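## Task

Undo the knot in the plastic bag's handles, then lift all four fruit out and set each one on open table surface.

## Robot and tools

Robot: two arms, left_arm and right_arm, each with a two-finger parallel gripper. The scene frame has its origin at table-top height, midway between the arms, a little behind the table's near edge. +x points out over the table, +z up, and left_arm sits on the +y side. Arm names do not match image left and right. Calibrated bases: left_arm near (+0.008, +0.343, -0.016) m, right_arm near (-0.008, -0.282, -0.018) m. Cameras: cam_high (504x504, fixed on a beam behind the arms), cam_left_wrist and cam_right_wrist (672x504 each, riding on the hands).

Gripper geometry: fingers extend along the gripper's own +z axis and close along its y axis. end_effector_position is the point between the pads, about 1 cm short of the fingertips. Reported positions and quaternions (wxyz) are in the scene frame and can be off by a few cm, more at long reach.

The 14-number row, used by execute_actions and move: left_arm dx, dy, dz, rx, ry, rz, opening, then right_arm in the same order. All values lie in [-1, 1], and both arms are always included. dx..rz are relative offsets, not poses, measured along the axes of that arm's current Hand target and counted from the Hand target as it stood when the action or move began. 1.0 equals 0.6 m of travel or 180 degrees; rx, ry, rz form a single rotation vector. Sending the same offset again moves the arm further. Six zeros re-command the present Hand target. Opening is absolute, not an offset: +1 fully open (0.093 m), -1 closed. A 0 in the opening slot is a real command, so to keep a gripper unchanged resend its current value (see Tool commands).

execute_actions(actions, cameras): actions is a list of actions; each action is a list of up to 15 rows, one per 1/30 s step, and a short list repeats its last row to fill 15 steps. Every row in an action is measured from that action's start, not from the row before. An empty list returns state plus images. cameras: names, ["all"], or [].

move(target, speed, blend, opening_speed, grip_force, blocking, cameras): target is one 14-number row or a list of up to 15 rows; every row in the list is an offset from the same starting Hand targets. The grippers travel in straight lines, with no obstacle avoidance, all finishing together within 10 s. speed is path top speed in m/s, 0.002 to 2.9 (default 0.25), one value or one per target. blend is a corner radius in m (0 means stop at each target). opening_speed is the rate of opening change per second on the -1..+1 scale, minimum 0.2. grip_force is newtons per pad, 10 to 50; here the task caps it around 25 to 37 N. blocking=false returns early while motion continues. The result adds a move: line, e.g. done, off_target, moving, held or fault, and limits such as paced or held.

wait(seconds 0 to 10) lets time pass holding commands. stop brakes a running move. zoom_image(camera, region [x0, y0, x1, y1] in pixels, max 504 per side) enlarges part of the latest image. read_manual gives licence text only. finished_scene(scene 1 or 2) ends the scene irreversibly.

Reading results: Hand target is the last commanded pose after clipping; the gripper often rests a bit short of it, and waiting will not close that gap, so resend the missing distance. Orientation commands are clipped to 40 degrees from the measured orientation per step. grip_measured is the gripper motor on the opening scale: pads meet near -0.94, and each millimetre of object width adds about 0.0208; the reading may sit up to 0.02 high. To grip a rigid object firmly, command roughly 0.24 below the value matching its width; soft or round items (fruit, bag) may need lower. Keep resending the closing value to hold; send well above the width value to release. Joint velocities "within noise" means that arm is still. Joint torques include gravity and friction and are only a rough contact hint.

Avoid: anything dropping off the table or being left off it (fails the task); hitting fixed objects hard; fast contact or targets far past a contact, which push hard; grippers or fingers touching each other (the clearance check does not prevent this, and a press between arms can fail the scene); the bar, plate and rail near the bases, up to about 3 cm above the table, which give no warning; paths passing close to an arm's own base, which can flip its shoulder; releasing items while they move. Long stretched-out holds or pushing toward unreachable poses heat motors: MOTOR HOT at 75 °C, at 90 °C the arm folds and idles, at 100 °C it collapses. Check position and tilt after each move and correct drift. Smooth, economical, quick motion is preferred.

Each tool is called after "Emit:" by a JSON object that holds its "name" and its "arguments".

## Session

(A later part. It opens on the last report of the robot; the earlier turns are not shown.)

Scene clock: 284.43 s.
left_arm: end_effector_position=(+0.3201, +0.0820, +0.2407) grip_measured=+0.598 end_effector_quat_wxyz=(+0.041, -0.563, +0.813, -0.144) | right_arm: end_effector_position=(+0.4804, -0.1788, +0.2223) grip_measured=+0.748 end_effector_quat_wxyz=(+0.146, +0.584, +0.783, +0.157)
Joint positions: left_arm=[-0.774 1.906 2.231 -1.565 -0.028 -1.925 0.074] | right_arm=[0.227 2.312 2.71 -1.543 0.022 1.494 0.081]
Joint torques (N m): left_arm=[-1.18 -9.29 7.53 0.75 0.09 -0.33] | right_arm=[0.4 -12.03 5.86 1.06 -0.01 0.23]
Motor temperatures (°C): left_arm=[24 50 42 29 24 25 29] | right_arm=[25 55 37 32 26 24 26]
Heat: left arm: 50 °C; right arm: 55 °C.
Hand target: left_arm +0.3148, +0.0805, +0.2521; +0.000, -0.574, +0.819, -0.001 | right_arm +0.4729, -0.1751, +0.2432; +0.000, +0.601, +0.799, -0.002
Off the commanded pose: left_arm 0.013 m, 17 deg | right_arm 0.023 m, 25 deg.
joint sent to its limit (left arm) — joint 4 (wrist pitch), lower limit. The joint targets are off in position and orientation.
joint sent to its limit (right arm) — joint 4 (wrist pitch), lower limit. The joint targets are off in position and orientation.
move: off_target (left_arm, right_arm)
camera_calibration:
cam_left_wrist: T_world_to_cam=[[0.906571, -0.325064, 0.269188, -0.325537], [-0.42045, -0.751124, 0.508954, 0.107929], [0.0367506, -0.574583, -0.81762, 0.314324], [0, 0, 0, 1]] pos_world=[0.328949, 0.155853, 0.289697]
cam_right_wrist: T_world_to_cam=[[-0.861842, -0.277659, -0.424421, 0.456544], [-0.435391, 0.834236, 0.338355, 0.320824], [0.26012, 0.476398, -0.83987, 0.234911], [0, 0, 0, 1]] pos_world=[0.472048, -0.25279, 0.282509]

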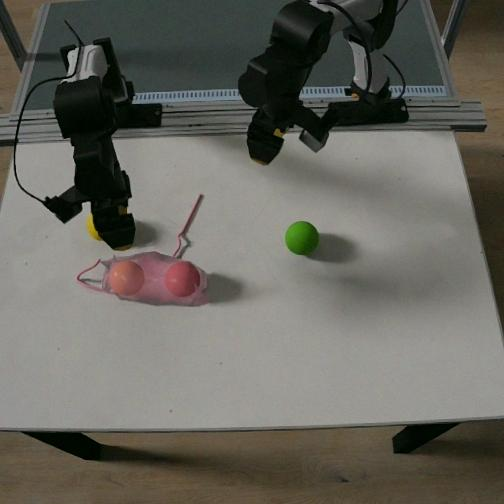

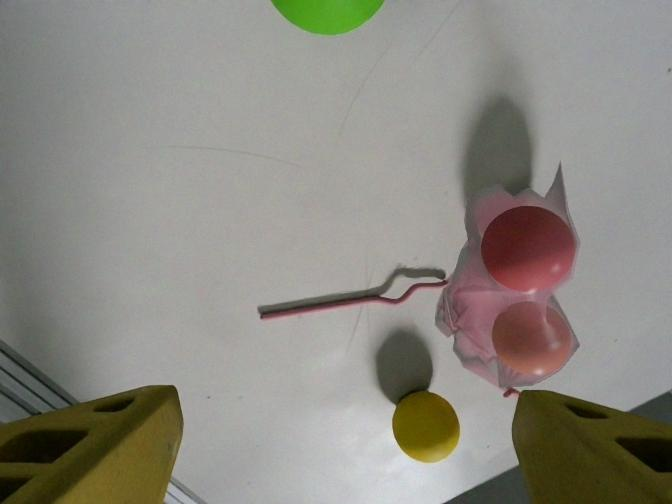

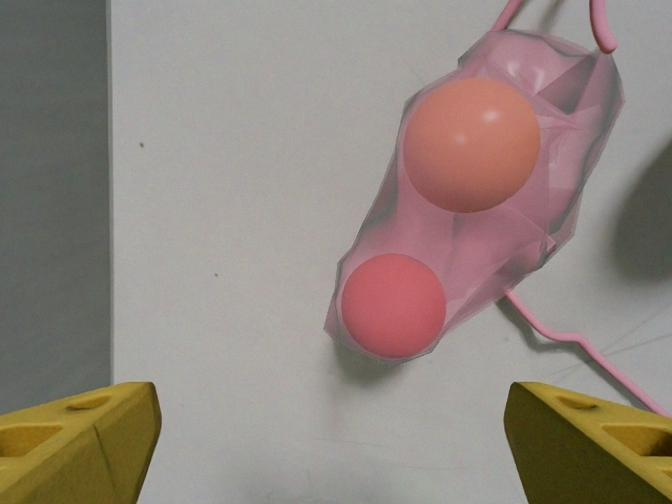

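Emit:
{"name": "move", "arguments": {"target": [0,0,0,0,0,0,0.6,-0.12,-0.05,0.12,0,0,0,-0.3], "cameras": ["cam_right_wrist","cam_high"]}}

Emit:
{"name": "zoom_image", "arguments": {"camera": "cam_high", "region": [60, 170, 260, 340]}}

Scene clock: 286.50 s.
left_arm: end_effector_position=(+0.3201, +0.0820, +0.2407) grip_measured=+0.598 end_effector_quat_wxyz=(+0.041, -0.563, +0.813, -0.144) | right_arm: end_effector_position=(+0.4702, -0.2556, +0.1614) grip_measured=-0.297 end_effector_quat_wxyz=(+0.087, +0.604, +0.789, +0.070)
Joint positions: left_arm=[-0.774 1.906 2.231 -1.565 -0.028 -1.925 0.074] | right_arm=[0.072 2.312 2.504 -1.543 0.016 1.367 0.031]
Joint torques (N m): left_arm=[-1.03 -9.32 7.54 0.77 0.07 -0.28] | right_arm=[-0.03 -11.45 4.15 0.64 -0.08 0.02]
Motor temperatures (°C): left_arm=[24 50 42 29 24 25 29] | right_arm=[25 56 37 32 26 24 26]
Heat: left arm: 50 °C; right arm: 56 °C.
Hand target: left_arm +0.3148, +0.0805, +0.2521; +0.000, -0.574, +0.819, -0.001 | right_arm +0.4640, -0.2528, +0.1714; +0.000, +0.601, +0.799, -0.002
Off the commanded pose: left_arm 0.013 m, 17 deg | right_arm 0.012 m, 13 deg.
joint sent to its limit (left arm) — joint 4 (wrist pitch), lower limit. The joint targets are off in position and orientation.
joint sent to its limit (right arm) — joint 4 (wrist pitch), lower limit. The joint targets are off in position and orientation.
move: off_target (left_arm, right_arm)
camera_calibration:
cam_right_wrist: T_world_to_cam=[[-0.935897, -0.270459, -0.225719, 0.40526], [-0.338323, 0.868617, 0.361998, 0.360264], [0.0981576, 0.415158, -0.904438, 0.293876], [0, 0, 0, 1]] pos_world=[0.472321, -0.32533, 0.226853]
Images, in order (width x height): cam_high 504x504, cam_right_wrist 672x504.

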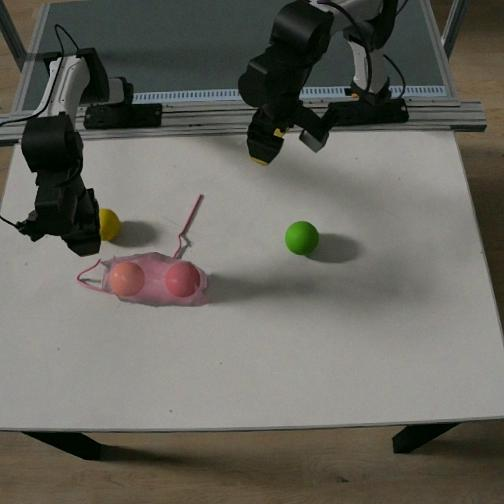

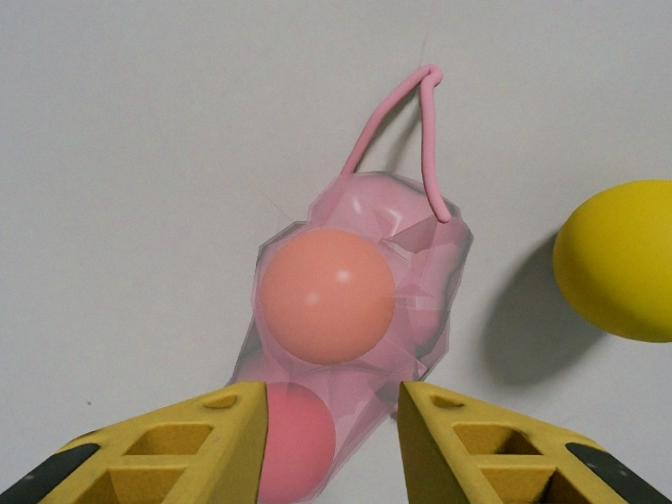

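Scaled by 2.520 from the camera's 504x504 image, which has a finer 720x720 frame.

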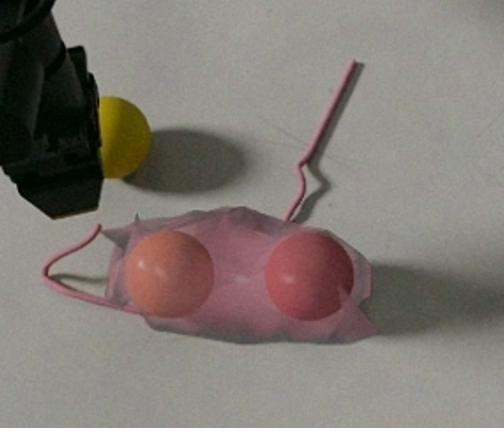

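Emit:
{"name": "move", "arguments": {"target": [[0,0,0,0,0,0,0.6,-0.086,0.035,0.15,0,0,0.133,-0.1],[0,0,0,0,0,0,0.6,-0.086,0.035,0.272,0,0,0.133,-0.1]], "cameras": ["cam_right_wrist"], "speed": 0.2}}

Scene clock: 289.60 s.
left_arm: end_effector_position=(+0.3201, +0.0820, +0.2407) grip_measured=+0.598 end_effector_quat_wxyz=(+0.041, -0.563, +0.813, -0.144) | right_arm: end_effector_position=(+0.4935, -0.2977, +0.0091) grip_measured=-0.103 end_effector_quat_wxyz=(-0.001, +0.750, +0.662, -0.008)
Joint positions: left_arm=[-0.774 1.906 2.231 -1.565 -0.028 -1.925 0.074] | right_arm=[-0.017 2.685 2.595 -1.498 0.016 1.671 0.04]
Joint torques (N m): left_arm=[-1.18 -9.28 7.61 0.76 0.08 -0.3] | right_arm=[-0.28 -10.14 6.65 0.28 -0.03 0.23]
Motor temperatures (°C): left_arm=[24 50 42 29 24 25 29] | right_arm=[25 55 37 32 26 24 26]
Heat: left arm: 50 °C; right arm: 55 °C.
Hand target: left_arm +0.3148, +0.0805, +0.2521; +0.000, -0.574, +0.819, -0.001 | right_arm +0.4983, -0.2969, +0.0083; +0.000, +0.754, +0.657, -0.001
Off the commanded pose: left_arm 0.013 m, 17 deg | right_arm 0.005 m, 1 deg.
joint sent to its limit (left arm) — joint 4 (wrist pitch), lower limit. The joint targets are off in position and orientation.
move: off_target (left_arm)
camera_calibration:
cam_right_wrist: T_world_to_cam=[[-0.99341, 0.1146, 0.00174465, 0.522198], [0.104988, 0.903771, 0.41494, 0.251045], [0.0459752, 0.412388, -0.909847, 0.196273], [0, 0, 0, 1]] pos_world=[0.483377, -0.367672, 0.0734989]
Images, in order (width x height): cam_right_wrist 672x504.

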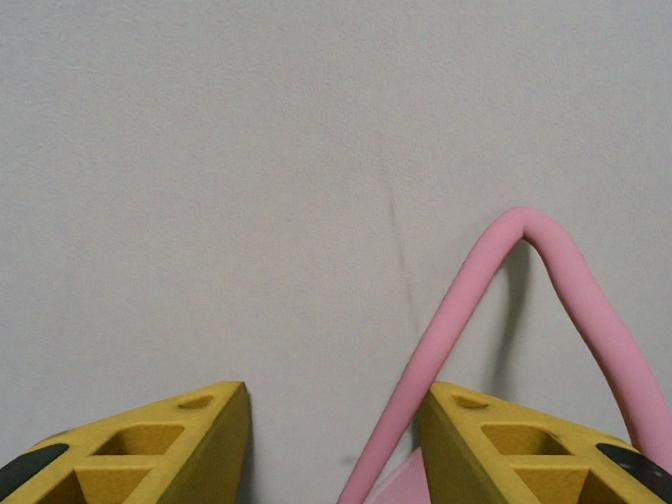

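Cord's between fingers. Close, then lift high over the bag (toward +y).

Emit:
{"name": "move", "arguments": {"target": [0,0,0,0,0,0,0.6,0,0,0,0,0,0,-1], "opening_speed": 0.8}}

Emit:
{"name": "move", "arguments": {"target": [[0,0,0,0,0,0,0.6,0.03,0.03,-0.15,0,0,-0.133,-1],[0,0,0,0,0,0,0.6,0.13,0.07,-0.34,0,0,-0.133,-1]], "speed": 0.12, "cameras": ["all"]}}

Emit:
{"name": "zoom_image", "arguments": {"camera": "cam_left_wrist", "region": [370, 120, 672, 420]}}

Scene clock: 291.40 s.
left_arm: end_effector_position=(+0.3201, +0.0820, +0.2407) grip_measured=+0.598 end_effector_quat_wxyz=(+0.041, -0.563, +0.813, -0.144) | right_arm: end_effector_position=(+0.4935, -0.2977, +0.0091) grip_measured=-0.904 end_effector_quat_wxyz=(-0.001, +0.750, +0.662, -0.008)
Joint positions: left_arm=[-0.774 1.906 2.231 -1.565 -0.028 -1.925 0.074] | right_arm=[-0.017 2.685 2.595 -1.498 0.016 1.671 0.002]
Joint torques (N m): left_arm=[-1.14 -9.42 7.51 0.78 0.09 -0.32] | right_arm=[-0.38 -10.36 6.79 0.29 -0.04 0.23]
Motor temperatures (°C): left_arm=[24 50 42 29 24 25 29] | right_arm=[25 55 37 32 26 24 26]
Heat: left arm: 50 °C; right arm: 55 °C.
Hand target: left_arm +0.3148, +0.0805, +0.2521; +0.000, -0.574, +0.819, -0.001 | right_arm +0.4983, -0.2969, +0.0083; +0.000, +0.754, +0.657, -0.001
Off the commanded pose: left_arm 0.013 m, 17 deg | right_arm 0.005 m, 1 deg.
joint sent to its limit (left arm) — joint 4 (wrist pitch), lower limit. The joint targets are off in position and orientation.
move: off_target (left_arm)

Scene clock: 295.80 s.
left_arm: end_effector_position=(+0.3201, +0.0820, +0.2407) grip_measured=+0.598 end_effector_quat_wxyz=(+0.041, -0.563, +0.813, -0.144) | right_arm: end_effector_position=(+0.5476, -0.2292, +0.1713) grip_measured=-0.904 end_effector_quat_wxyz=(+0.180, +0.579, +0.779, +0.158)
Joint positions: left_arm=[-0.774 1.906 2.231 -1.565 -0.028 -1.925 0.074] | right_arm=[0.11 2.518 2.839 -1.414 0.016 1.375 0.002]
Joint torques (N m): left_arm=[-1.09 -9.37 7.62 0.76 0.08 -0.31] | right_arm=[0.43 -14.76 6.61 1.71 0.02 0.2]
Motor temperatures (°C): left_arm=[24 50 42 29 24 25 29] | right_arm=[25 56 37 32 26 24 26]
Heat: left arm: 50 °C; right arm: 56 °C.
Hand target: left_arm +0.3148, +0.0805, +0.2521; +0.000, -0.574, +0.819, -0.001 | right_arm +0.5508, -0.2248, +0.2120; +0.000, +0.601, +0.799, -0.001
Off the commanded pose: left_arm 0.013 m, 17 deg | right_arm 0.041 m, 28 deg.
elbow stopped short (right arm): the move would have taken joint 3 (elbow) straighter than the controller allows.
joint sent to its limit (left arm) — joint 4 (wrist pitch), lower limit. The joint targets are off in position and orientation.
move: off_target (left_arm, right_arm)
camera_calibration:
cam_left_wrist: T_world_to_cam=[[0.906571, -0.325064, 0.269188, -0.325537], [-0.42045, -0.751124, 0.508954, 0.107929], [0.0367506, -0.574583, -0.81762, 0.314324], [0, 0, 0, 1]] pos_world=[0.328949, 0.155853, 0.289697]
cam_right_wrist: T_world_to_cam=[[-0.838526, -0.28808, -0.462477, 0.470219], [-0.446775, 0.84938, 0.280972, 0.428813], [0.311877, 0.442225, -0.840934, 0.162632], [0, 0, 0, 1]] pos_world=[0.535152, -0.300685, 0.233744]

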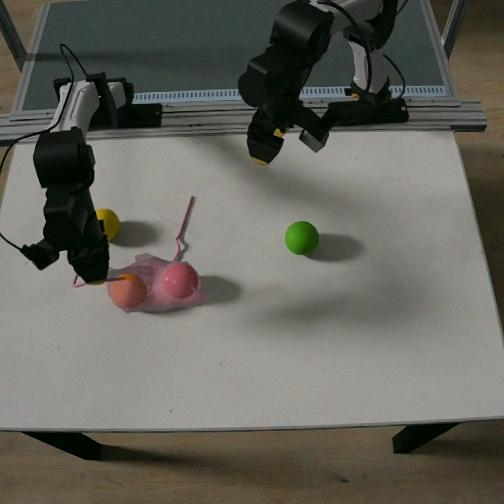

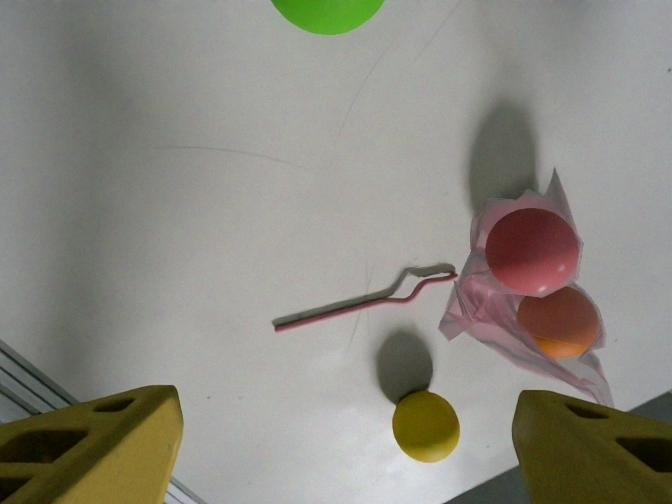

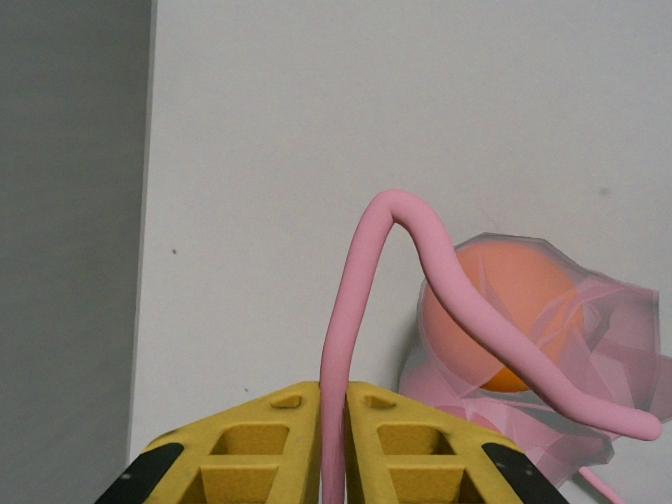

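Scaled by 1.669 from the camera's 672x504 image, which has a finer 960x720 frame.

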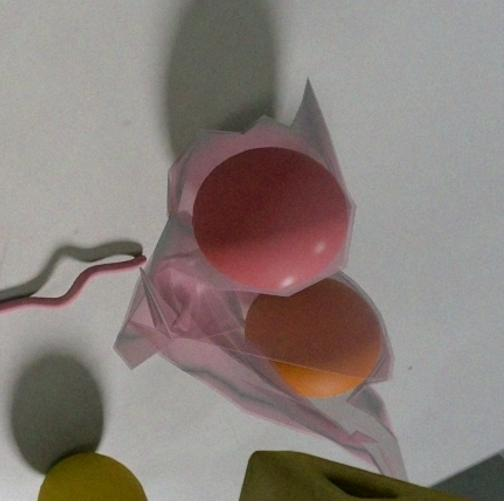

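Emit:
{"name": "move", "arguments": {"target": [[0,0,0,0,0,0,0.6,-0.13,0,0.15,0,0,0,-1],[0,0,0,0,0,0,0.6,-0.15,0,0.32,0,0,0,-1]], "speed": 0.12}}

Emit:
{"name": "move", "arguments": {"target": [0,0,0,0,0,0,0.6,0,0,0,0,0,0,-0.3], "opening_speed": 0.8}}

Emit:
{"name": "move", "arguments": {"target": [[0,0,0,0,0,0,0.6,0,0,-0.3,0,0,0,-0.3],[0,0,0,0,0,0,0.6,0.06,-0.05,-0.33,0,0,-0.05,0.65]], "cameras": ["all"]}}

Emit:
{"name": "zoom_image", "arguments": {"camera": "cam_left_wrist", "region": [370, 120, 672, 420]}}

Scene clock: 301.27 s.
left_arm: end_effector_position=(+0.3201, +0.0820, +0.2407) grip_measured=+0.598 end_effector_quat_wxyz=(+0.041, -0.563, +0.813, -0.144) | right_arm: end_effector_position=(+0.5676, -0.3125, +0.0213) grip_measured=-0.904 end_effector_quat_wxyz=(+0.116, +0.600, +0.788, +0.076)
Joint positions: left_arm=[-0.774 1.906 2.231 -1.565 -0.028 -1.925 0.074] | right_arm=[-0.04 2.801 2.839 -1.334 0.014 1.251 0.002]
Joint torques (N m): left_arm=[-1.2 -9.35 7.56 0.74 0.07 -0.27] | right_arm=[-0.4 -10.51 6.97 1.19 -0.02 -0.03]
Motor temperatures (°C): left_arm=[24 50 42 29 24 25 29] | right_arm=[25 56 37 32 26 24 26]
Heat: left arm: 50 °C; right arm: 56 °C.
Hand target: left_arm +0.3148, +0.0805, +0.2521; +0.000, -0.574, +0.819, -0.001 | right_arm +0.5755, -0.3118, +0.0202; +0.000, +0.601, +0.799, -0.002
Off the commanded pose: left_arm 0.013 m, 17 deg | right_arm 0.008 m, 16 deg.
elbow stopped short (right arm): the move would have taken joint 3 (elbow) straighter than the controller allows.
joint sent to its limit (left arm) — joint 4 (wrist pitch), lower limit. The joint targets are off in position and orientation.
move: off_target (left_arm, right_arm)

Scene clock: 302.67 s.
left_arm: end_effector_position=(+0.3201, +0.0820, +0.2407) grip_measured=+0.598 end_effector_quat_wxyz=(+0.041, -0.563, +0.813, -0.144) | right_arm: end_effector_position=(+0.5677, -0.3125, +0.0213) grip_measured=-0.303 end_effector_quat_wxyz=(+0.116, +0.600, +0.788, +0.076)
Joint positions: left_arm=[-0.774 1.906 2.231 -1.565 -0.028 -1.925 0.074] | right_arm=[-0.04 2.801 2.839 -1.334 0.014 1.25 0.031]
Joint torques (N m): left_arm=[-1.14 -9.31 7.36 0.75 0.07 -0.3] | right_arm=[-0.36 -10.56 6.87 1.2 -0.04 0.01]
Motor temperatures (°C): left_arm=[24 50 42 29 24 25 29] | right_arm=[25 56 37 32 26 24 26]
Heat: left arm: 50 °C; right arm: 56 °C.
Hand target: left_arm +0.3148, +0.0805, +0.2521; +0.000, -0.574, +0.819, -0.001 | right_arm +0.5755, -0.3118, +0.0202; +0.000, +0.601, +0.799, -0.002
Off the commanded pose: left_arm 0.013 m, 17 deg | right_arm 0.008 m, 16 deg.
elbow stopped short (right arm): the move would have taken joint 3 (elbow) straighter than the controller allows.
joint sent to its limit (left arm) — joint 4 (wrist pitch), lower limit. The joint targets are off in position and orientation.
move: off_target (left_arm, right_arm)

Scene clock: 306.67 s.
left_arm: end_effector_position=(+0.3201, +0.0820, +0.2407) grip_measured=+0.598 end_effector_quat_wxyz=(+0.041, -0.563, +0.813, -0.144) | right_arm: end_effector_position=(+0.5478, -0.2906, +0.1833) grip_measured=+0.648 end_effector_quat_wxyz=(+0.212, +0.528, +0.812, +0.131)
Joint positions: left_arm=[-0.774 1.906 2.231 -1.565 -0.028 -1.925 0.074] | right_arm=[0 2.499 2.85 -1.422 0.014 1.139 0.076]
Joint torques (N m): left_arm=[-1.03 -9.43 7.53 0.76 0.09 -0.3] | right_arm=[0.58 -15.25 5.79 1.14 -0.01 -0.02]
Motor temperatures (°C): left_arm=[24 50 42 29 24 25 29] | right_arm=[25 57 37 33 26 24 26]
Heat: left arm: 50 °C; right arm: 57 °C.
Hand target: left_arm +0.3148, +0.0805, +0.2521; +0.000, -0.574, +0.819, -0.001 | right_arm +0.5371, -0.2850, +0.2182; +0.000, +0.536, +0.844, -0.002
Off the commanded pose: left_arm 0.013 m, 17 deg | right_arm 0.037 m, 29 deg.
elbow stopped short (right arm): the move would have taken joint 3 (elbow) straighter than the controller allows.
joint sent to its limit (left arm) — joint 4 (wrist pitch), lower limit. The joint targets are off in position and orientation.
move: off_target (left_arm, right_arm); target 2's new opening was sent with right_arm's hand 0.037 m and 29 deg from that target
camera_calibration:
cam_left_wrist: T_world_to_cam=[[0.906571, -0.325064, 0.269188, -0.325537], [-0.42045, -0.751124, 0.508954, 0.107929], [0.0367506, -0.574583, -0.81762, 0.314324], [0, 0, 0, 1]] pos_world=[0.328949, 0.155853, 0.289697]
cam_right_wrist: T_world_to_cam=[[-0.793212, -0.417403, -0.443384, 0.392388], [-0.534621, 0.825941, 0.178892, 0.537694], [0.291539, 0.378942, -0.878299, 0.199409], [0, 0, 0, 1]] pos_world=[0.540574, -0.355884, 0.252931]

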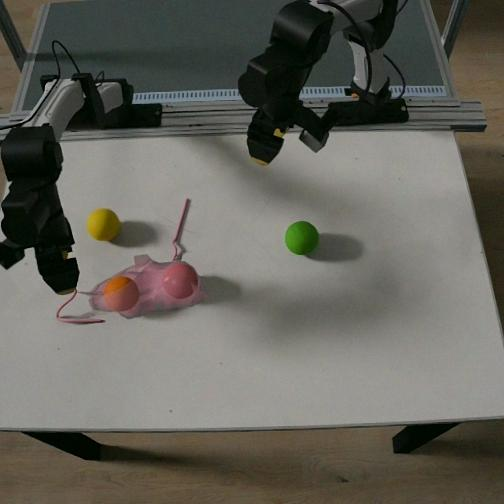

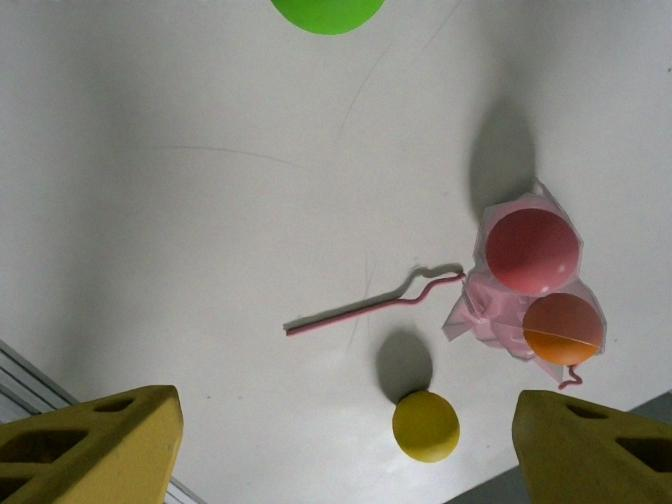

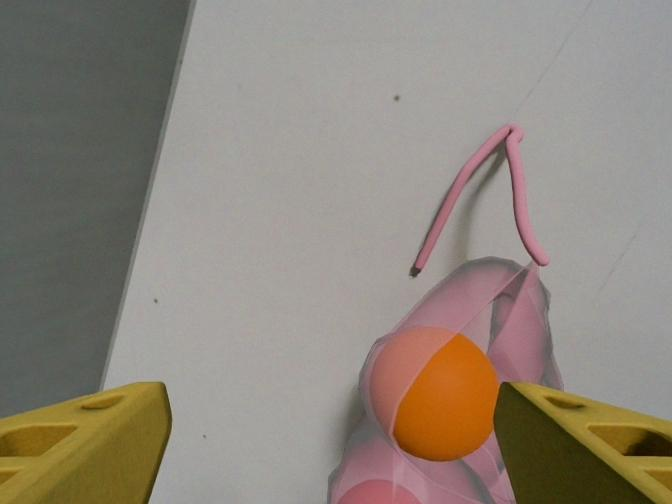

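Scaled by 1.669 from the camera's 672x504 image, which has a finer 960x720 frame.

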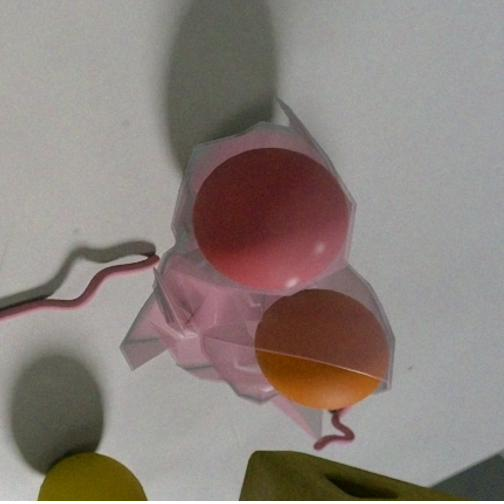

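Emit:
{"name": "move", "arguments": {"target": [0,0,0,0,0,0,0.6,0.1,0.019,0.1,0,0,-0.417,0.75], "cameras": ["cam_right_wrist"]}}

Scene clock: 310.90 s.
left_arm: end_effector_position=(+0.3201, +0.0820, +0.2407) grip_measured=+0.598 end_effector_quat_wxyz=(+0.041, -0.563, +0.813, -0.144) | right_arm: end_effector_position=(+0.5247, -0.2278, +0.1655) grip_measured=+0.748 end_effector_quat_wxyz=(+0.194, -0.076, +0.978, +0.015)
Joint positions: left_arm=[-0.774 1.906 2.231 -1.565 -0.028 -1.925 0.074] | right_arm=[0.107 2.514 2.85 -1.52 -0.016 -0.055 0.081]
Joint torques (N m): left_arm=[-1.07 -9.35 7.51 0.78 0.08 -0.28] | right_arm=[0.49 -9.25 5.63 0.97 0.13 0.04]
Motor temperatures (°C): left_arm=[24 50 42 29 24 25 29] | right_arm=[25 56 37 33 26 24 26]
Heat: left arm: 50 °C; right arm: 56 °C.
Hand target: left_arm +0.3148, +0.0805, +0.2521; +0.000, -0.574, +0.819, -0.001 | right_arm +0.5217, -0.2260, +0.1581; -0.001, -0.089, +0.996, -0.001
Off the commanded pose: left_arm 0.013 m, 17 deg | right_arm 0.008 m, 23 deg.
elbow stopped short (right arm): the move would have taken joint 3 (elbow) straighter than the controller allows.
joint sent to its limit (left arm) — joint 4 (wrist pitch), lower limit. The joint targets are off in position and orientation.
move: off_target (left_arm, right_arm)
camera_calibration:
cam_right_wrist: T_world_to_cam=[[0.16816, -0.985735, -0.00697869, -0.313797], [-0.98465, -0.168302, 0.0462493, 0.508289], [-0.0467641, -0.000905711, -0.998906, 0.27762], [0, 0, 0, 1]] pos_world=[0.566238, -0.223523, 0.251618]
Images, in order (width x height): cam_right_wrist 672x504.

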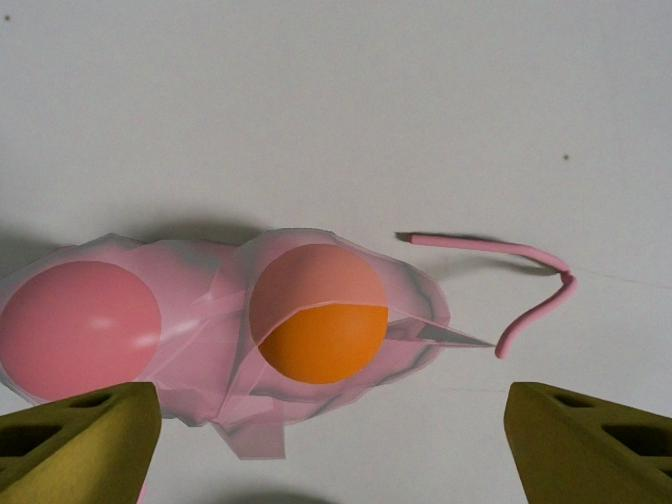

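Emit:
{"name": "move", "arguments": {"target": [[0,0,0,0,0,0,0.6,0.006,0.013,0.09,0,0,0,0.75],[0,0,0,0,0,0,0.6,0.006,0.013,0.2,0,0,0,0.75]], "speed": 0.12}}

Emit:
{"name": "move", "arguments": {"target": [0,0,0,0,0,0,0.6,0,0,0,0,0,0,0], "opening_speed": 0.6}}

Emit:
{"name": "move", "arguments": {"target": [0,0,0,0,0,0,0.6,0.05,0,-0.15,0,0,0,0], "speed": 0.1, "cameras": ["all"]}}

Scene clock: 314.57 s.
left_arm: end_effector_position=(+0.3201, +0.0820, +0.2407) grip_measured=+0.598 end_effector_quat_wxyz=(+0.041, -0.563, +0.813, -0.144) | right_arm: end_effector_position=(+0.5187, -0.2210, +0.0410) grip_measured=+0.748 end_effector_quat_wxyz=(+0.062, -0.084, +0.995, +0.011)
Joint positions: left_arm=[-0.774 1.906 2.231 -1.565 -0.028 -1.925 0.074] | right_arm=[0.121 2.741 2.828 -1.538 -0.011 -0.055 0.081]
Joint torques (N m): left_arm=[-1.07 -9.44 7.61 0.78 0.08 -0.31] | right_arm=[0.54 -10.25 6.34 0.41 0.11 0.14]
Motor temperatures (°C): left_arm=[24 50 42 29 24 25 29] | right_arm=[25 56 37 32 26 24 26]
Heat: left arm: 50 °C; right arm: 56 °C.
Hand target: left_arm +0.3148, +0.0805, +0.2521; +0.000, -0.574, +0.819, -0.001 | right_arm +0.5167, -0.2192, +0.0381; -0.001, -0.089, +0.996, -0.001
Off the commanded pose: left_arm 0.013 m, 17 deg | right_arm 0.004 m, 7 deg.
elbow stopped short (right arm): the move would have taken joint 3 (elbow) straighter than the controller allows.
joint sent to its limit (left arm) — joint 4 (wrist pitch), lower limit. The joint targets are off in position and orientation.
joint sent to its limit (right arm) — joint 4 (wrist pitch), lower limit. The joint targets are off in position and orientation.
move: off_target (left_arm, right_arm)

Scene clock: 316.33 s.
left_arm: end_effector_position=(+0.3201, +0.0820, +0.2407) grip_measured=+0.598 end_effector_quat_wxyz=(+0.041, -0.563, +0.813, -0.144) | right_arm: end_effector_position=(+0.5187, -0.2210, +0.0410) grip_measured=+0.404 end_effector_quat_wxyz=(+0.062, -0.084, +0.995, +0.011)
Joint positions: left_arm=[-0.774 1.906 2.231 -1.565 -0.028 -1.925 0.074] | right_arm=[0.121 2.741 2.828 -1.538 -0.011 -0.055 0.065]
Joint torques (N m): left_arm=[-1.2 -9.25 7.58 0.73 0.09 -0.31] | right_arm=[0.55 -10.28 6.32 0.39 0.19 0.1]
Motor temperatures (°C): left_arm=[24 50 42 29 24 25 29] | right_arm=[25 56 37 32 26 24 26]
Heat: left arm: 50 °C; right arm: 56 °C.
Hand target: left_arm +0.3148, +0.0805, +0.2521; +0.000, -0.574, +0.819, -0.001 | right_arm +0.5167, -0.2192, +0.0381; -0.001, -0.089, +0.996, -0.001
Off the commanded pose: left_arm 0.013 m, 17 deg | right_arm 0.004 m, 7 deg.
joint sent to its limit (left arm) — joint 4 (wrist pitch), lower limit. The joint targets are off in position and orientation.
joint sent to its limit (right arm) — joint 4 (wrist pitch), lower limit. The joint targets are off in position and orientation.
move: off_target (left_arm, right_arm)

Scene clock: 318.10 s.
left_arm: end_effector_position=(+0.3201, +0.0820, +0.2407) grip_measured=+0.598 end_effector_quat_wxyz=(+0.041, -0.563, +0.813, -0.144) | right_arm: end_effector_position=(+0.4935, -0.2243, +0.1019) grip_measured=+0.404 end_effector_quat_wxyz=(+0.077, -0.084, +0.993, +0.011)
Joint positions: left_arm=[-0.774 1.906 2.231 -1.565 -0.028 -1.925 0.074] | right_arm=[0.121 2.513 2.632 -1.54 -0.011 -0.055 0.065]
Joint torques (N m): left_arm=[-0.99 -9.28 7.51 0.77 0.09 -0.29] | right_arm=[0.51 -15.08 4.34 0.51 0.13 0.17]
Motor temperatures (°C): left_arm=[24 50 42 29 24 25 29] | right_arm=[25 56 37 32 26 24 26]
Heat: left arm: 50 °C; right arm: 56 °C.
Hand target: left_arm +0.3148, +0.0805, +0.2521; +0.000, -0.574, +0.819, -0.001 | right_arm +0.4873, -0.2243, +0.1281; -0.001, -0.089, +0.996, -0.001
Off the commanded pose: left_arm 0.013 m, 17 deg | right_arm 0.027 m, 9 deg.
joint sent to its limit (left arm) — joint 4 (wrist pitch), lower limit. The joint targets are off in position and orientation.
joint sent to its limit (right arm) — joint 4 (wrist pitch), lower limit. The joint targets are off in position and orientation.
move: off_target (left_arm, right_arm)
camera_calibration:
cam_left_wrist: T_world_to_cam=[[0.906571, -0.325064, 0.269188, -0.325537], [-0.42045, -0.751124, 0.508954, 0.107929], [0.0367506, -0.574583, -0.81762, 0.314324], [0, 0, 0, 1]] pos_world=[0.328949, 0.155853, 0.289697]
cam_right_wrist: T_world_to_cam=[[0.179195, -0.983643, -0.0183287, -0.309268], [-0.94391, -0.177149, 0.278662, 0.435381], [-0.277351, -0.0326341, -0.960214, 0.315364], [0, 0, 0, 1]] pos_world=[0.553846, -0.216791, 0.175824]

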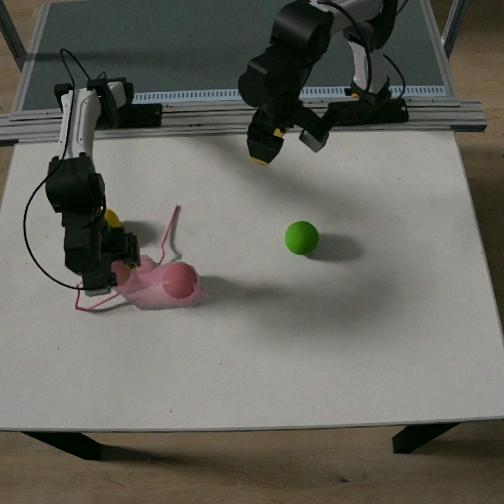

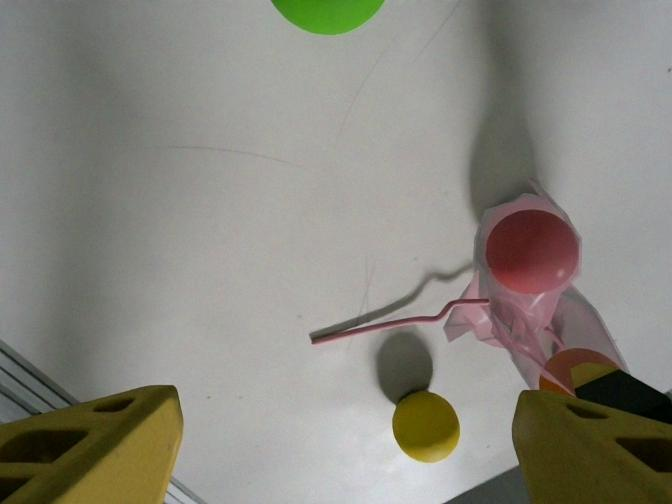

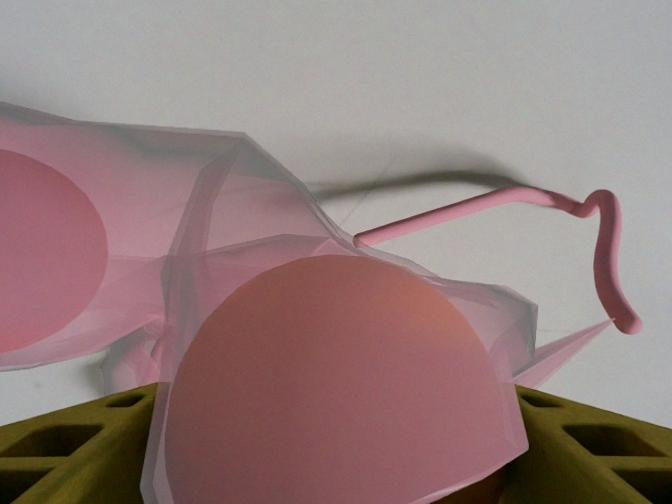

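Emit:
{"name": "move", "arguments": {"target": [[0,0,0,0,0,0,0.6,0.177,0.12,0.03,0,0,0,0],[0,0,0,0,0,0,0.6,0.177,0.12,0.14,0,0,0,0]], "speed": 0.12, "cameras": ["all"]}}

Emit:
{"name": "move", "arguments": {"target": [0,0,0,0,0,0,0.6,0,0,0,0,0,0,0.72], "opening_speed": 0.6}}

Emit:
{"name": "move", "arguments": {"target": [0,0,0,0,0,0,0.6,0,0,-0.3,0,0,0,0.72], "speed": 0.15, "cameras": ["all"]}}

Scene clock: 320.97 s.
left_arm: end_effector_position=(+0.3201, +0.0820, +0.2407) grip_measured=+0.598 end_effector_quat_wxyz=(+0.041, -0.563, +0.813, -0.144) | right_arm: end_effector_position=(+0.3584, -0.1727, +0.0373) grip_measured=+0.404 end_effector_quat_wxyz=(-0.037, -0.094, +0.995, -0.001)
Joint positions: left_arm=[-0.774 1.906 2.231 -1.565 -0.028 -1.925 0.074] | right_arm=[0.296 2.103 1.679 -1.225 -0.007 0.099 0.065]
Joint torques (N m): left_arm=[-1.09 -9.37 7.56 0.75 0.1 -0.31] | right_arm=[-0.05 -10.81 3.79 0.88 0.11 0.22]
Motor temperatures (°C): left_arm=[24 50 42 29 24 25 29] | right_arm=[25 57 37 32 26 24 26]
Heat: left arm: 50 °C; right arm: 57 °C.
Hand target: left_arm +0.3148, +0.0805, +0.2521; +0.000, -0.574, +0.819, -0.001 | right_arm +0.3698, -0.1725, +0.0442; -0.001, -0.089, +0.996, -0.001
Off the commanded pose: left_arm 0.013 m, 17 deg | right_arm 0.013 m, 4 deg.
joint sent to its limit (left arm) — joint 4 (wrist pitch), lower limit. The joint targets are off in position and orientation.
move: off_target (left_arm, right_arm)
camera_calibration:
cam_left_wrist: T_world_to_cam=[[0.906571, -0.325064, 0.269188, -0.325537], [-0.42045, -0.751124, 0.508954, 0.107929], [0.0367506, -0.574583, -0.81762, 0.314324], [0, 0, 0, 1]] pos_world=[0.328949, 0.155853, 0.289697]
cam_right_wrist: T_world_to_cam=[[0.196792, -0.98029, -0.0174224, -0.241304], [-0.853726, -0.180068, 0.488598, 0.294357], [-0.482105, -0.0812783, -0.872335, 0.2793], [0, 0, 0, 1]] pos_world=[0.433438, -0.160842, 0.095617]

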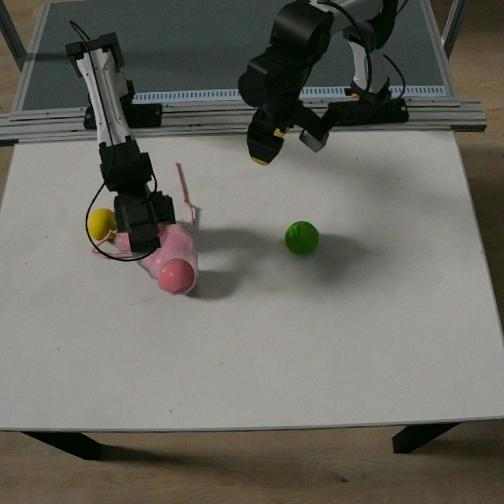

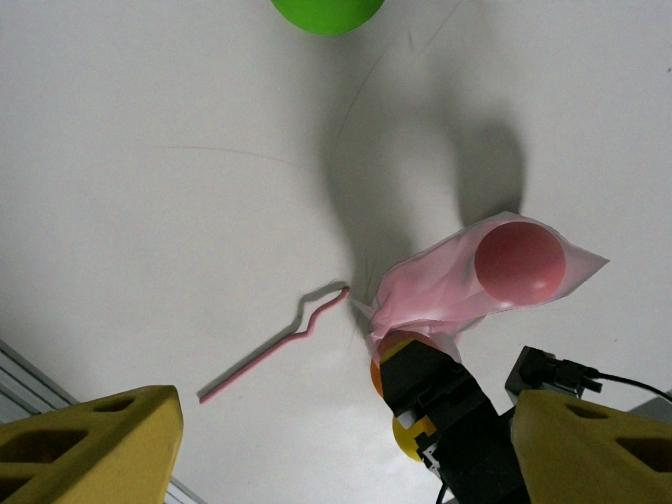

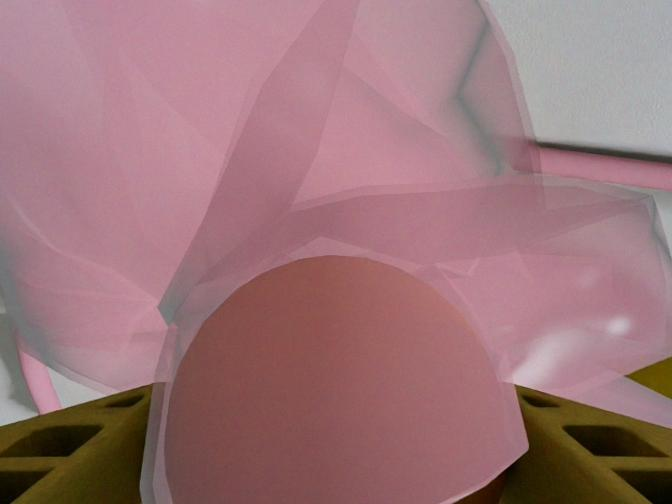

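Scene clock: 322.70 s.
left_arm: end_effector_position=(+0.3201, +0.0820, +0.2407) grip_measured=+0.598 end_effector_quat_wxyz=(+0.041, -0.563, +0.813, -0.144) | right_arm: end_effector_position=(+0.3671, -0.1720, +0.0345) grip_measured=+0.717 end_effector_quat_wxyz=(-0.019, -0.092, +0.996, +0.003)
Joint positions: left_arm=[-0.774 1.906 2.231 -1.565 -0.028 -1.925 0.074] | right_arm=[0.291 2.103 1.67 -1.178 -0.006 0.099 0.08]
Joint torques (N m): left_arm=[-0.98 -9.32 7.42 0.76 0.09 -0.3] | right_arm=[0.13 -10.71 4.41 0.4 0.07 0.23]
Motor temperatures (°C): left_arm=[24 50 42 29 24 25 29] | right_arm=[25 57 37 32 26 24 26]
Heat: left arm: 50 °C; right arm: 57 °C.
Hand target: left_arm +0.3148, +0.0805, +0.2521; +0.000, -0.574, +0.819, -0.001 | right_arm +0.3698, -0.1725, +0.0442; -0.001, -0.089, +0.996, -0.001
Off the commanded pose: left_arm 0.013 m, 17 deg | right_arm 0.010 m, 2 deg.
joint sent to its limit (left arm) — joint 4 (wrist pitch), lower limit. The joint targets are off in position and orientation.
move: off_target (left_arm)

Scene clock: 324.60 s.
left_arm: end_effector_position=(+0.3201, +0.0820, +0.2407) grip_measured=+0.598 end_effector_quat_wxyz=(+0.041, -0.563, +0.813, -0.144) | right_arm: end_effector_position=(+0.3762, -0.1705, +0.2078) grip_measured=+0.717 end_effector_quat_wxyz=(+0.106, -0.091, +0.990, +0.027)
Joint positions: left_arm=[-0.774 1.906 2.231 -1.565 -0.028 -1.925 0.074] | right_arm=[0.291 1.959 2.138 -1.536 -0.006 0.1 0.08]
Joint torques (N m): left_arm=[-1.14 -9.22 7.54 0.75 0.08 -0.29] | right_arm=[0.32 -9.59 6.06 0.66 0.08 0.24]
Motor temperatures (°C): left_arm=[24 50 42 29 24 25 29] | right_arm=[25 57 37 32 26 24 26]
Heat: left arm: 50 °C; right arm: 57 °C.
Hand target: left_arm +0.3148, +0.0805, +0.2521; +0.000, -0.574, +0.819, -0.001 | right_arm +0.3701, -0.1721, +0.2242; -0.001, -0.089, +0.996, -0.001
Off the commanded pose: left_arm 0.013 m, 17 deg | right_arm 0.018 m, 13 deg.
joint sent to its limit (left arm) — joint 4 (wrist pitch), lower limit. The joint targets are off in position and orientation.
joint sent to its limit (right arm) — joint 4 (wrist pitch), lower limit. The joint targets are off in position and orientation.
move: off_target (left_arm, right_arm)
camera_calibration:
cam_left_wrist: T_world_to_cam=[[0.906571, -0.325064, 0.269188, -0.325537], [-0.42045, -0.751124, 0.508954, 0.107929], [0.0367506, -0.574583, -0.81762, 0.314324], [0, 0, 0, 1]] pos_world=[0.328949, 0.155853, 0.289697]
cam_right_wrist: T_world_to_cam=[[0.197724, -0.979335, -0.0425218, -0.23471], [-0.954776, -0.202229, 0.21796, 0.317084], [-0.222055, -0.00249715, -0.975031, 0.373722], [0, 0, 0, 1]] pos_world=[0.432138, -0.164803, 0.285299]

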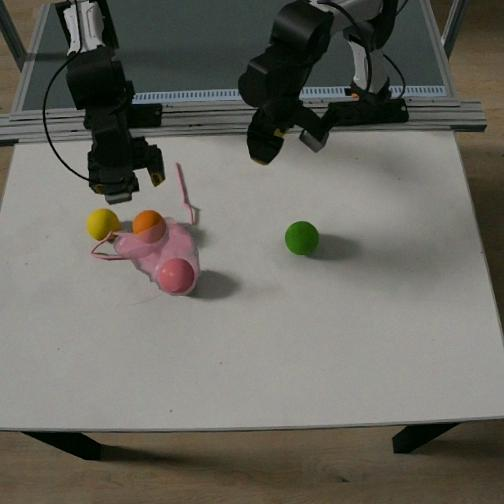

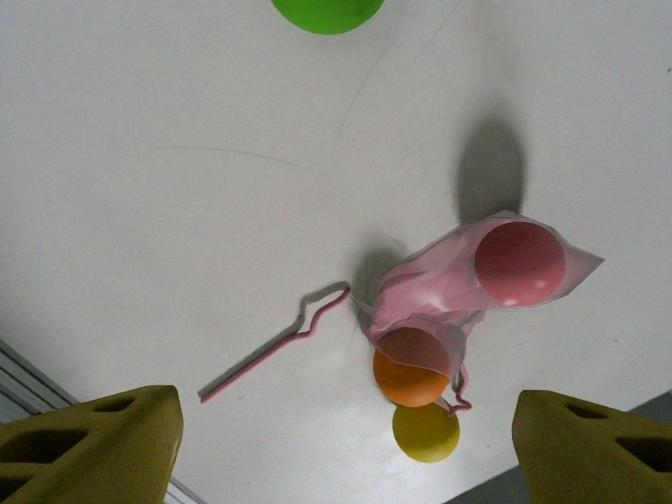

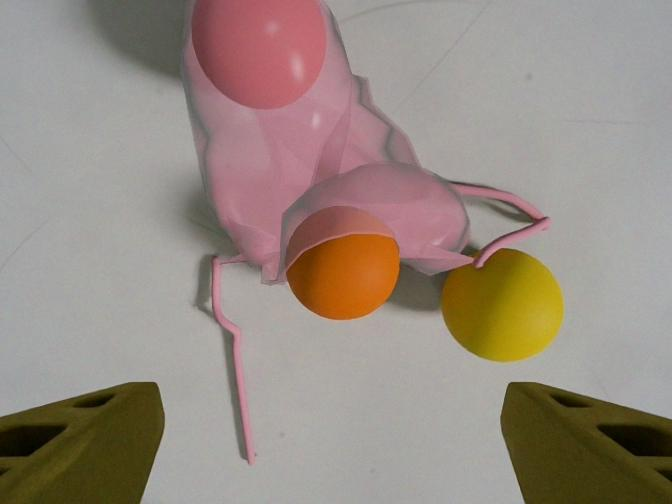

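Emit:
{"name": "move", "arguments": {"target": [[0,0,0,0,0,0,0.6,0.022,0.012,0.2,0,0,0,0.65],[0,0,0,0,0,0,0.6,0.022,0.012,0.307,0,0,0,0.65]], "speed": 0.13}}

Emit:
{"name": "move", "arguments": {"target": [0,0,0,0,0,0,0.6,0,0,0,0,0,0,0], "opening_speed": 0.6}}

Emit:
{"name": "move", "arguments": {"target": [[0,0,0,0,0,0,0.6,0.06,0.01,-0.03,0,0,0,0],[0,0,0,0,0,0,0.6,0.2,0.05,-0.05,0,0,0,0]], "speed": 0.12, "cameras": ["all"]}}

Scene clock: 327.67 s.
left_arm: end_effector_position=(+0.3201, +0.0820, +0.2407) grip_measured=+0.598 end_effector_quat_wxyz=(+0.041, -0.563, +0.813, -0.144) | right_arm: end_effector_position=(+0.3544, -0.1691, +0.0446) grip_measured=+0.653 end_effector_quat_wxyz=(-0.001, -0.090, +0.996, +0.006)
Joint positions: left_arm=[-0.774 1.906 2.231 -1.565 -0.028 -1.925 0.074] | right_arm=[0.308 2.017 1.583 -1.141 -0.006 0.12 0.077]
Joint torques (N m): left_arm=[-1.02 -9.39 7.53 0.76 0.1 -0.32] | right_arm=[0.4 -7.1 4.81 0.52 0.13 0.19]
Motor temperatures (°C): left_arm=[24 50 42 29 24 25 29] | right_arm=[25 56 36 32 26 24 26]
Heat: left arm: 50 °C; right arm: 56 °C.
Hand target: left_arm +0.3148, +0.0805, +0.2521; +0.000, -0.574, +0.819, -0.001 | right_arm +0.3556, -0.1677, +0.0400; -0.001, -0.089, +0.996, -0.001
Off the commanded pose: left_arm 0.013 m, 17 deg | right_arm 0.005 m, 1 deg.
joint sent to its limit (left arm) — joint 4 (wrist pitch), lower limit. The joint targets are off in position and orientation.
move: off_target (left_arm)

Scene clock: 329.27 s.
left_arm: end_effector_position=(+0.3201, +0.0820, +0.2407) grip_measured=+0.598 end_effector_quat_wxyz=(+0.041, -0.563, +0.813, -0.144) | right_arm: end_effector_position=(+0.3546, -0.1695, +0.0446) grip_measured=+0.206 end_effector_quat_wxyz=(+0.000, -0.090, +0.996, +0.005)
Joint positions: left_arm=[-0.774 1.906 2.231 -1.565 -0.028 -1.925 0.074] | right_arm=[0.308 2.017 1.583 -1.14 -0.004 0.12 0.055]
Joint torques (N m): left_arm=[-1.13 -9.35 7.51 0.74 0.09 -0.3] | right_arm=[0.57 -7.21 4.81 0.5 0.03 0.26]
Motor temperatures (°C): left_arm=[24 50 42 29 24 25 29] | right_arm=[25 56 36 32 26 24 26]
Heat: left arm: 50 °C; right arm: 56 °C.
Hand target: left_arm +0.3148, +0.0805, +0.2521; +0.000, -0.574, +0.819, -0.001 | right_arm +0.3556, -0.1677, +0.0400; -0.001, -0.089, +0.996, -0.001
Off the commanded pose: left_arm 0.013 m, 17 deg | right_arm 0.005 m, 1 deg.
joint sent to its limit (left arm) — joint 4 (wrist pitch), lower limit. The joint targets are off in position and orientation.
move: off_target (left_arm)

Scene clock: 331.57 s.
left_arm: end_effector_position=(+0.3201, +0.0820, +0.2407) grip_measured=+0.598 end_effector_quat_wxyz=(+0.041, -0.563, +0.813, -0.144) | right_arm: end_effector_position=(+0.2361, -0.1584, +0.0626) grip_measured=+0.205 end_effector_quat_wxyz=(-0.009, -0.091, +0.996, -0.001)
Joint positions: left_arm=[-0.774 1.906 2.231 -1.565 -0.028 -1.925 0.074] | right_arm=[0.479 1.625 1.161 -1.13 0.001 0.287 0.055]
Joint torques (N m): left_arm=[-1.1 -9.37 7.54 0.73 0.07 -0.3] | right_arm=[0.27 -7.66 4.29 0.16 0.05 0.28]
Motor temperatures (°C): left_arm=[24 50 42 29 24 25 29] | right_arm=[25 55 36 32 26 24 26]
Heat: left arm: 50 °C; right arm: 55 °C.
Hand target: left_arm +0.3148, +0.0805, +0.2521; +0.000, -0.574, +0.819, -0.001 | right_arm +0.2322, -0.1594, +0.0702; -0.001, -0.089, +0.996, -0.001
Off the commanded pose: left_arm 0.013 m, 17 deg | right_arm 0.009 m, 1 deg.
joint sent to its limit (left arm) — joint 4 (wrist pitch), lower limit. The joint targets are off in position and orientation.
move: off_target (left_arm)
camera_calibration:
cam_left_wrist: T_world_to_cam=[[0.906571, -0.325064, 0.269188, -0.325537], [-0.42045, -0.751124, 0.508954, 0.107929], [0.0367506, -0.574583, -0.81762, 0.314324], [0, 0, 0, 1]] pos_world=[0.328949, 0.155853, 0.289697]
cam_right_wrist: T_world_to_cam=[[0.191561, -0.981421, -0.0108221, -0.202103], [-0.880923, -0.176786, 0.439, 0.190119], [-0.432757, -0.0745617, -0.898422, 0.234533], [0, 0, 0, 1]] pos_world=[0.307691, -0.147251, 0.12506]

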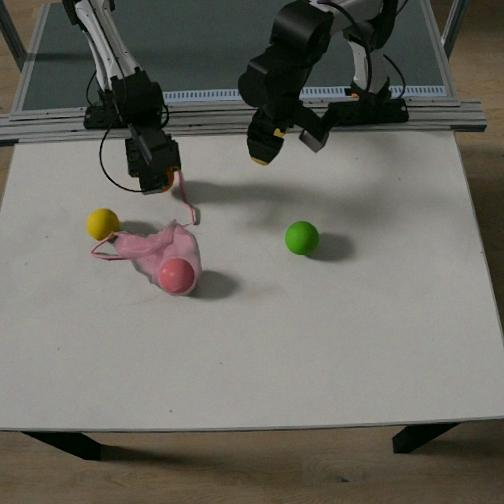

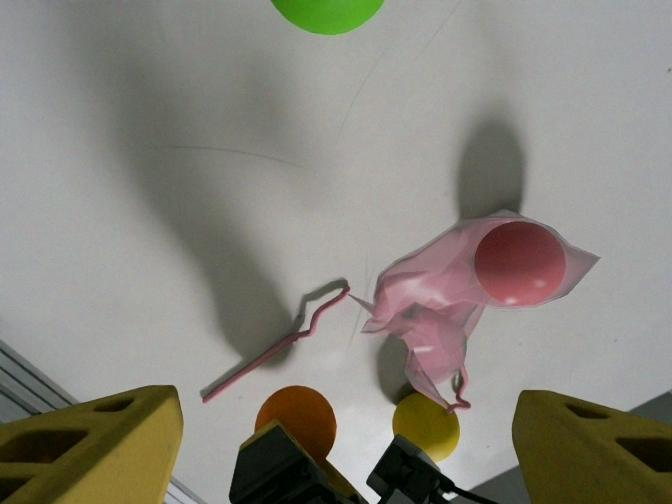

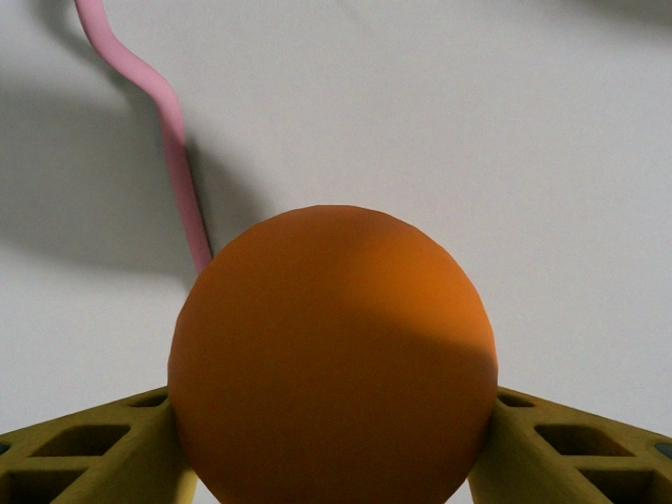

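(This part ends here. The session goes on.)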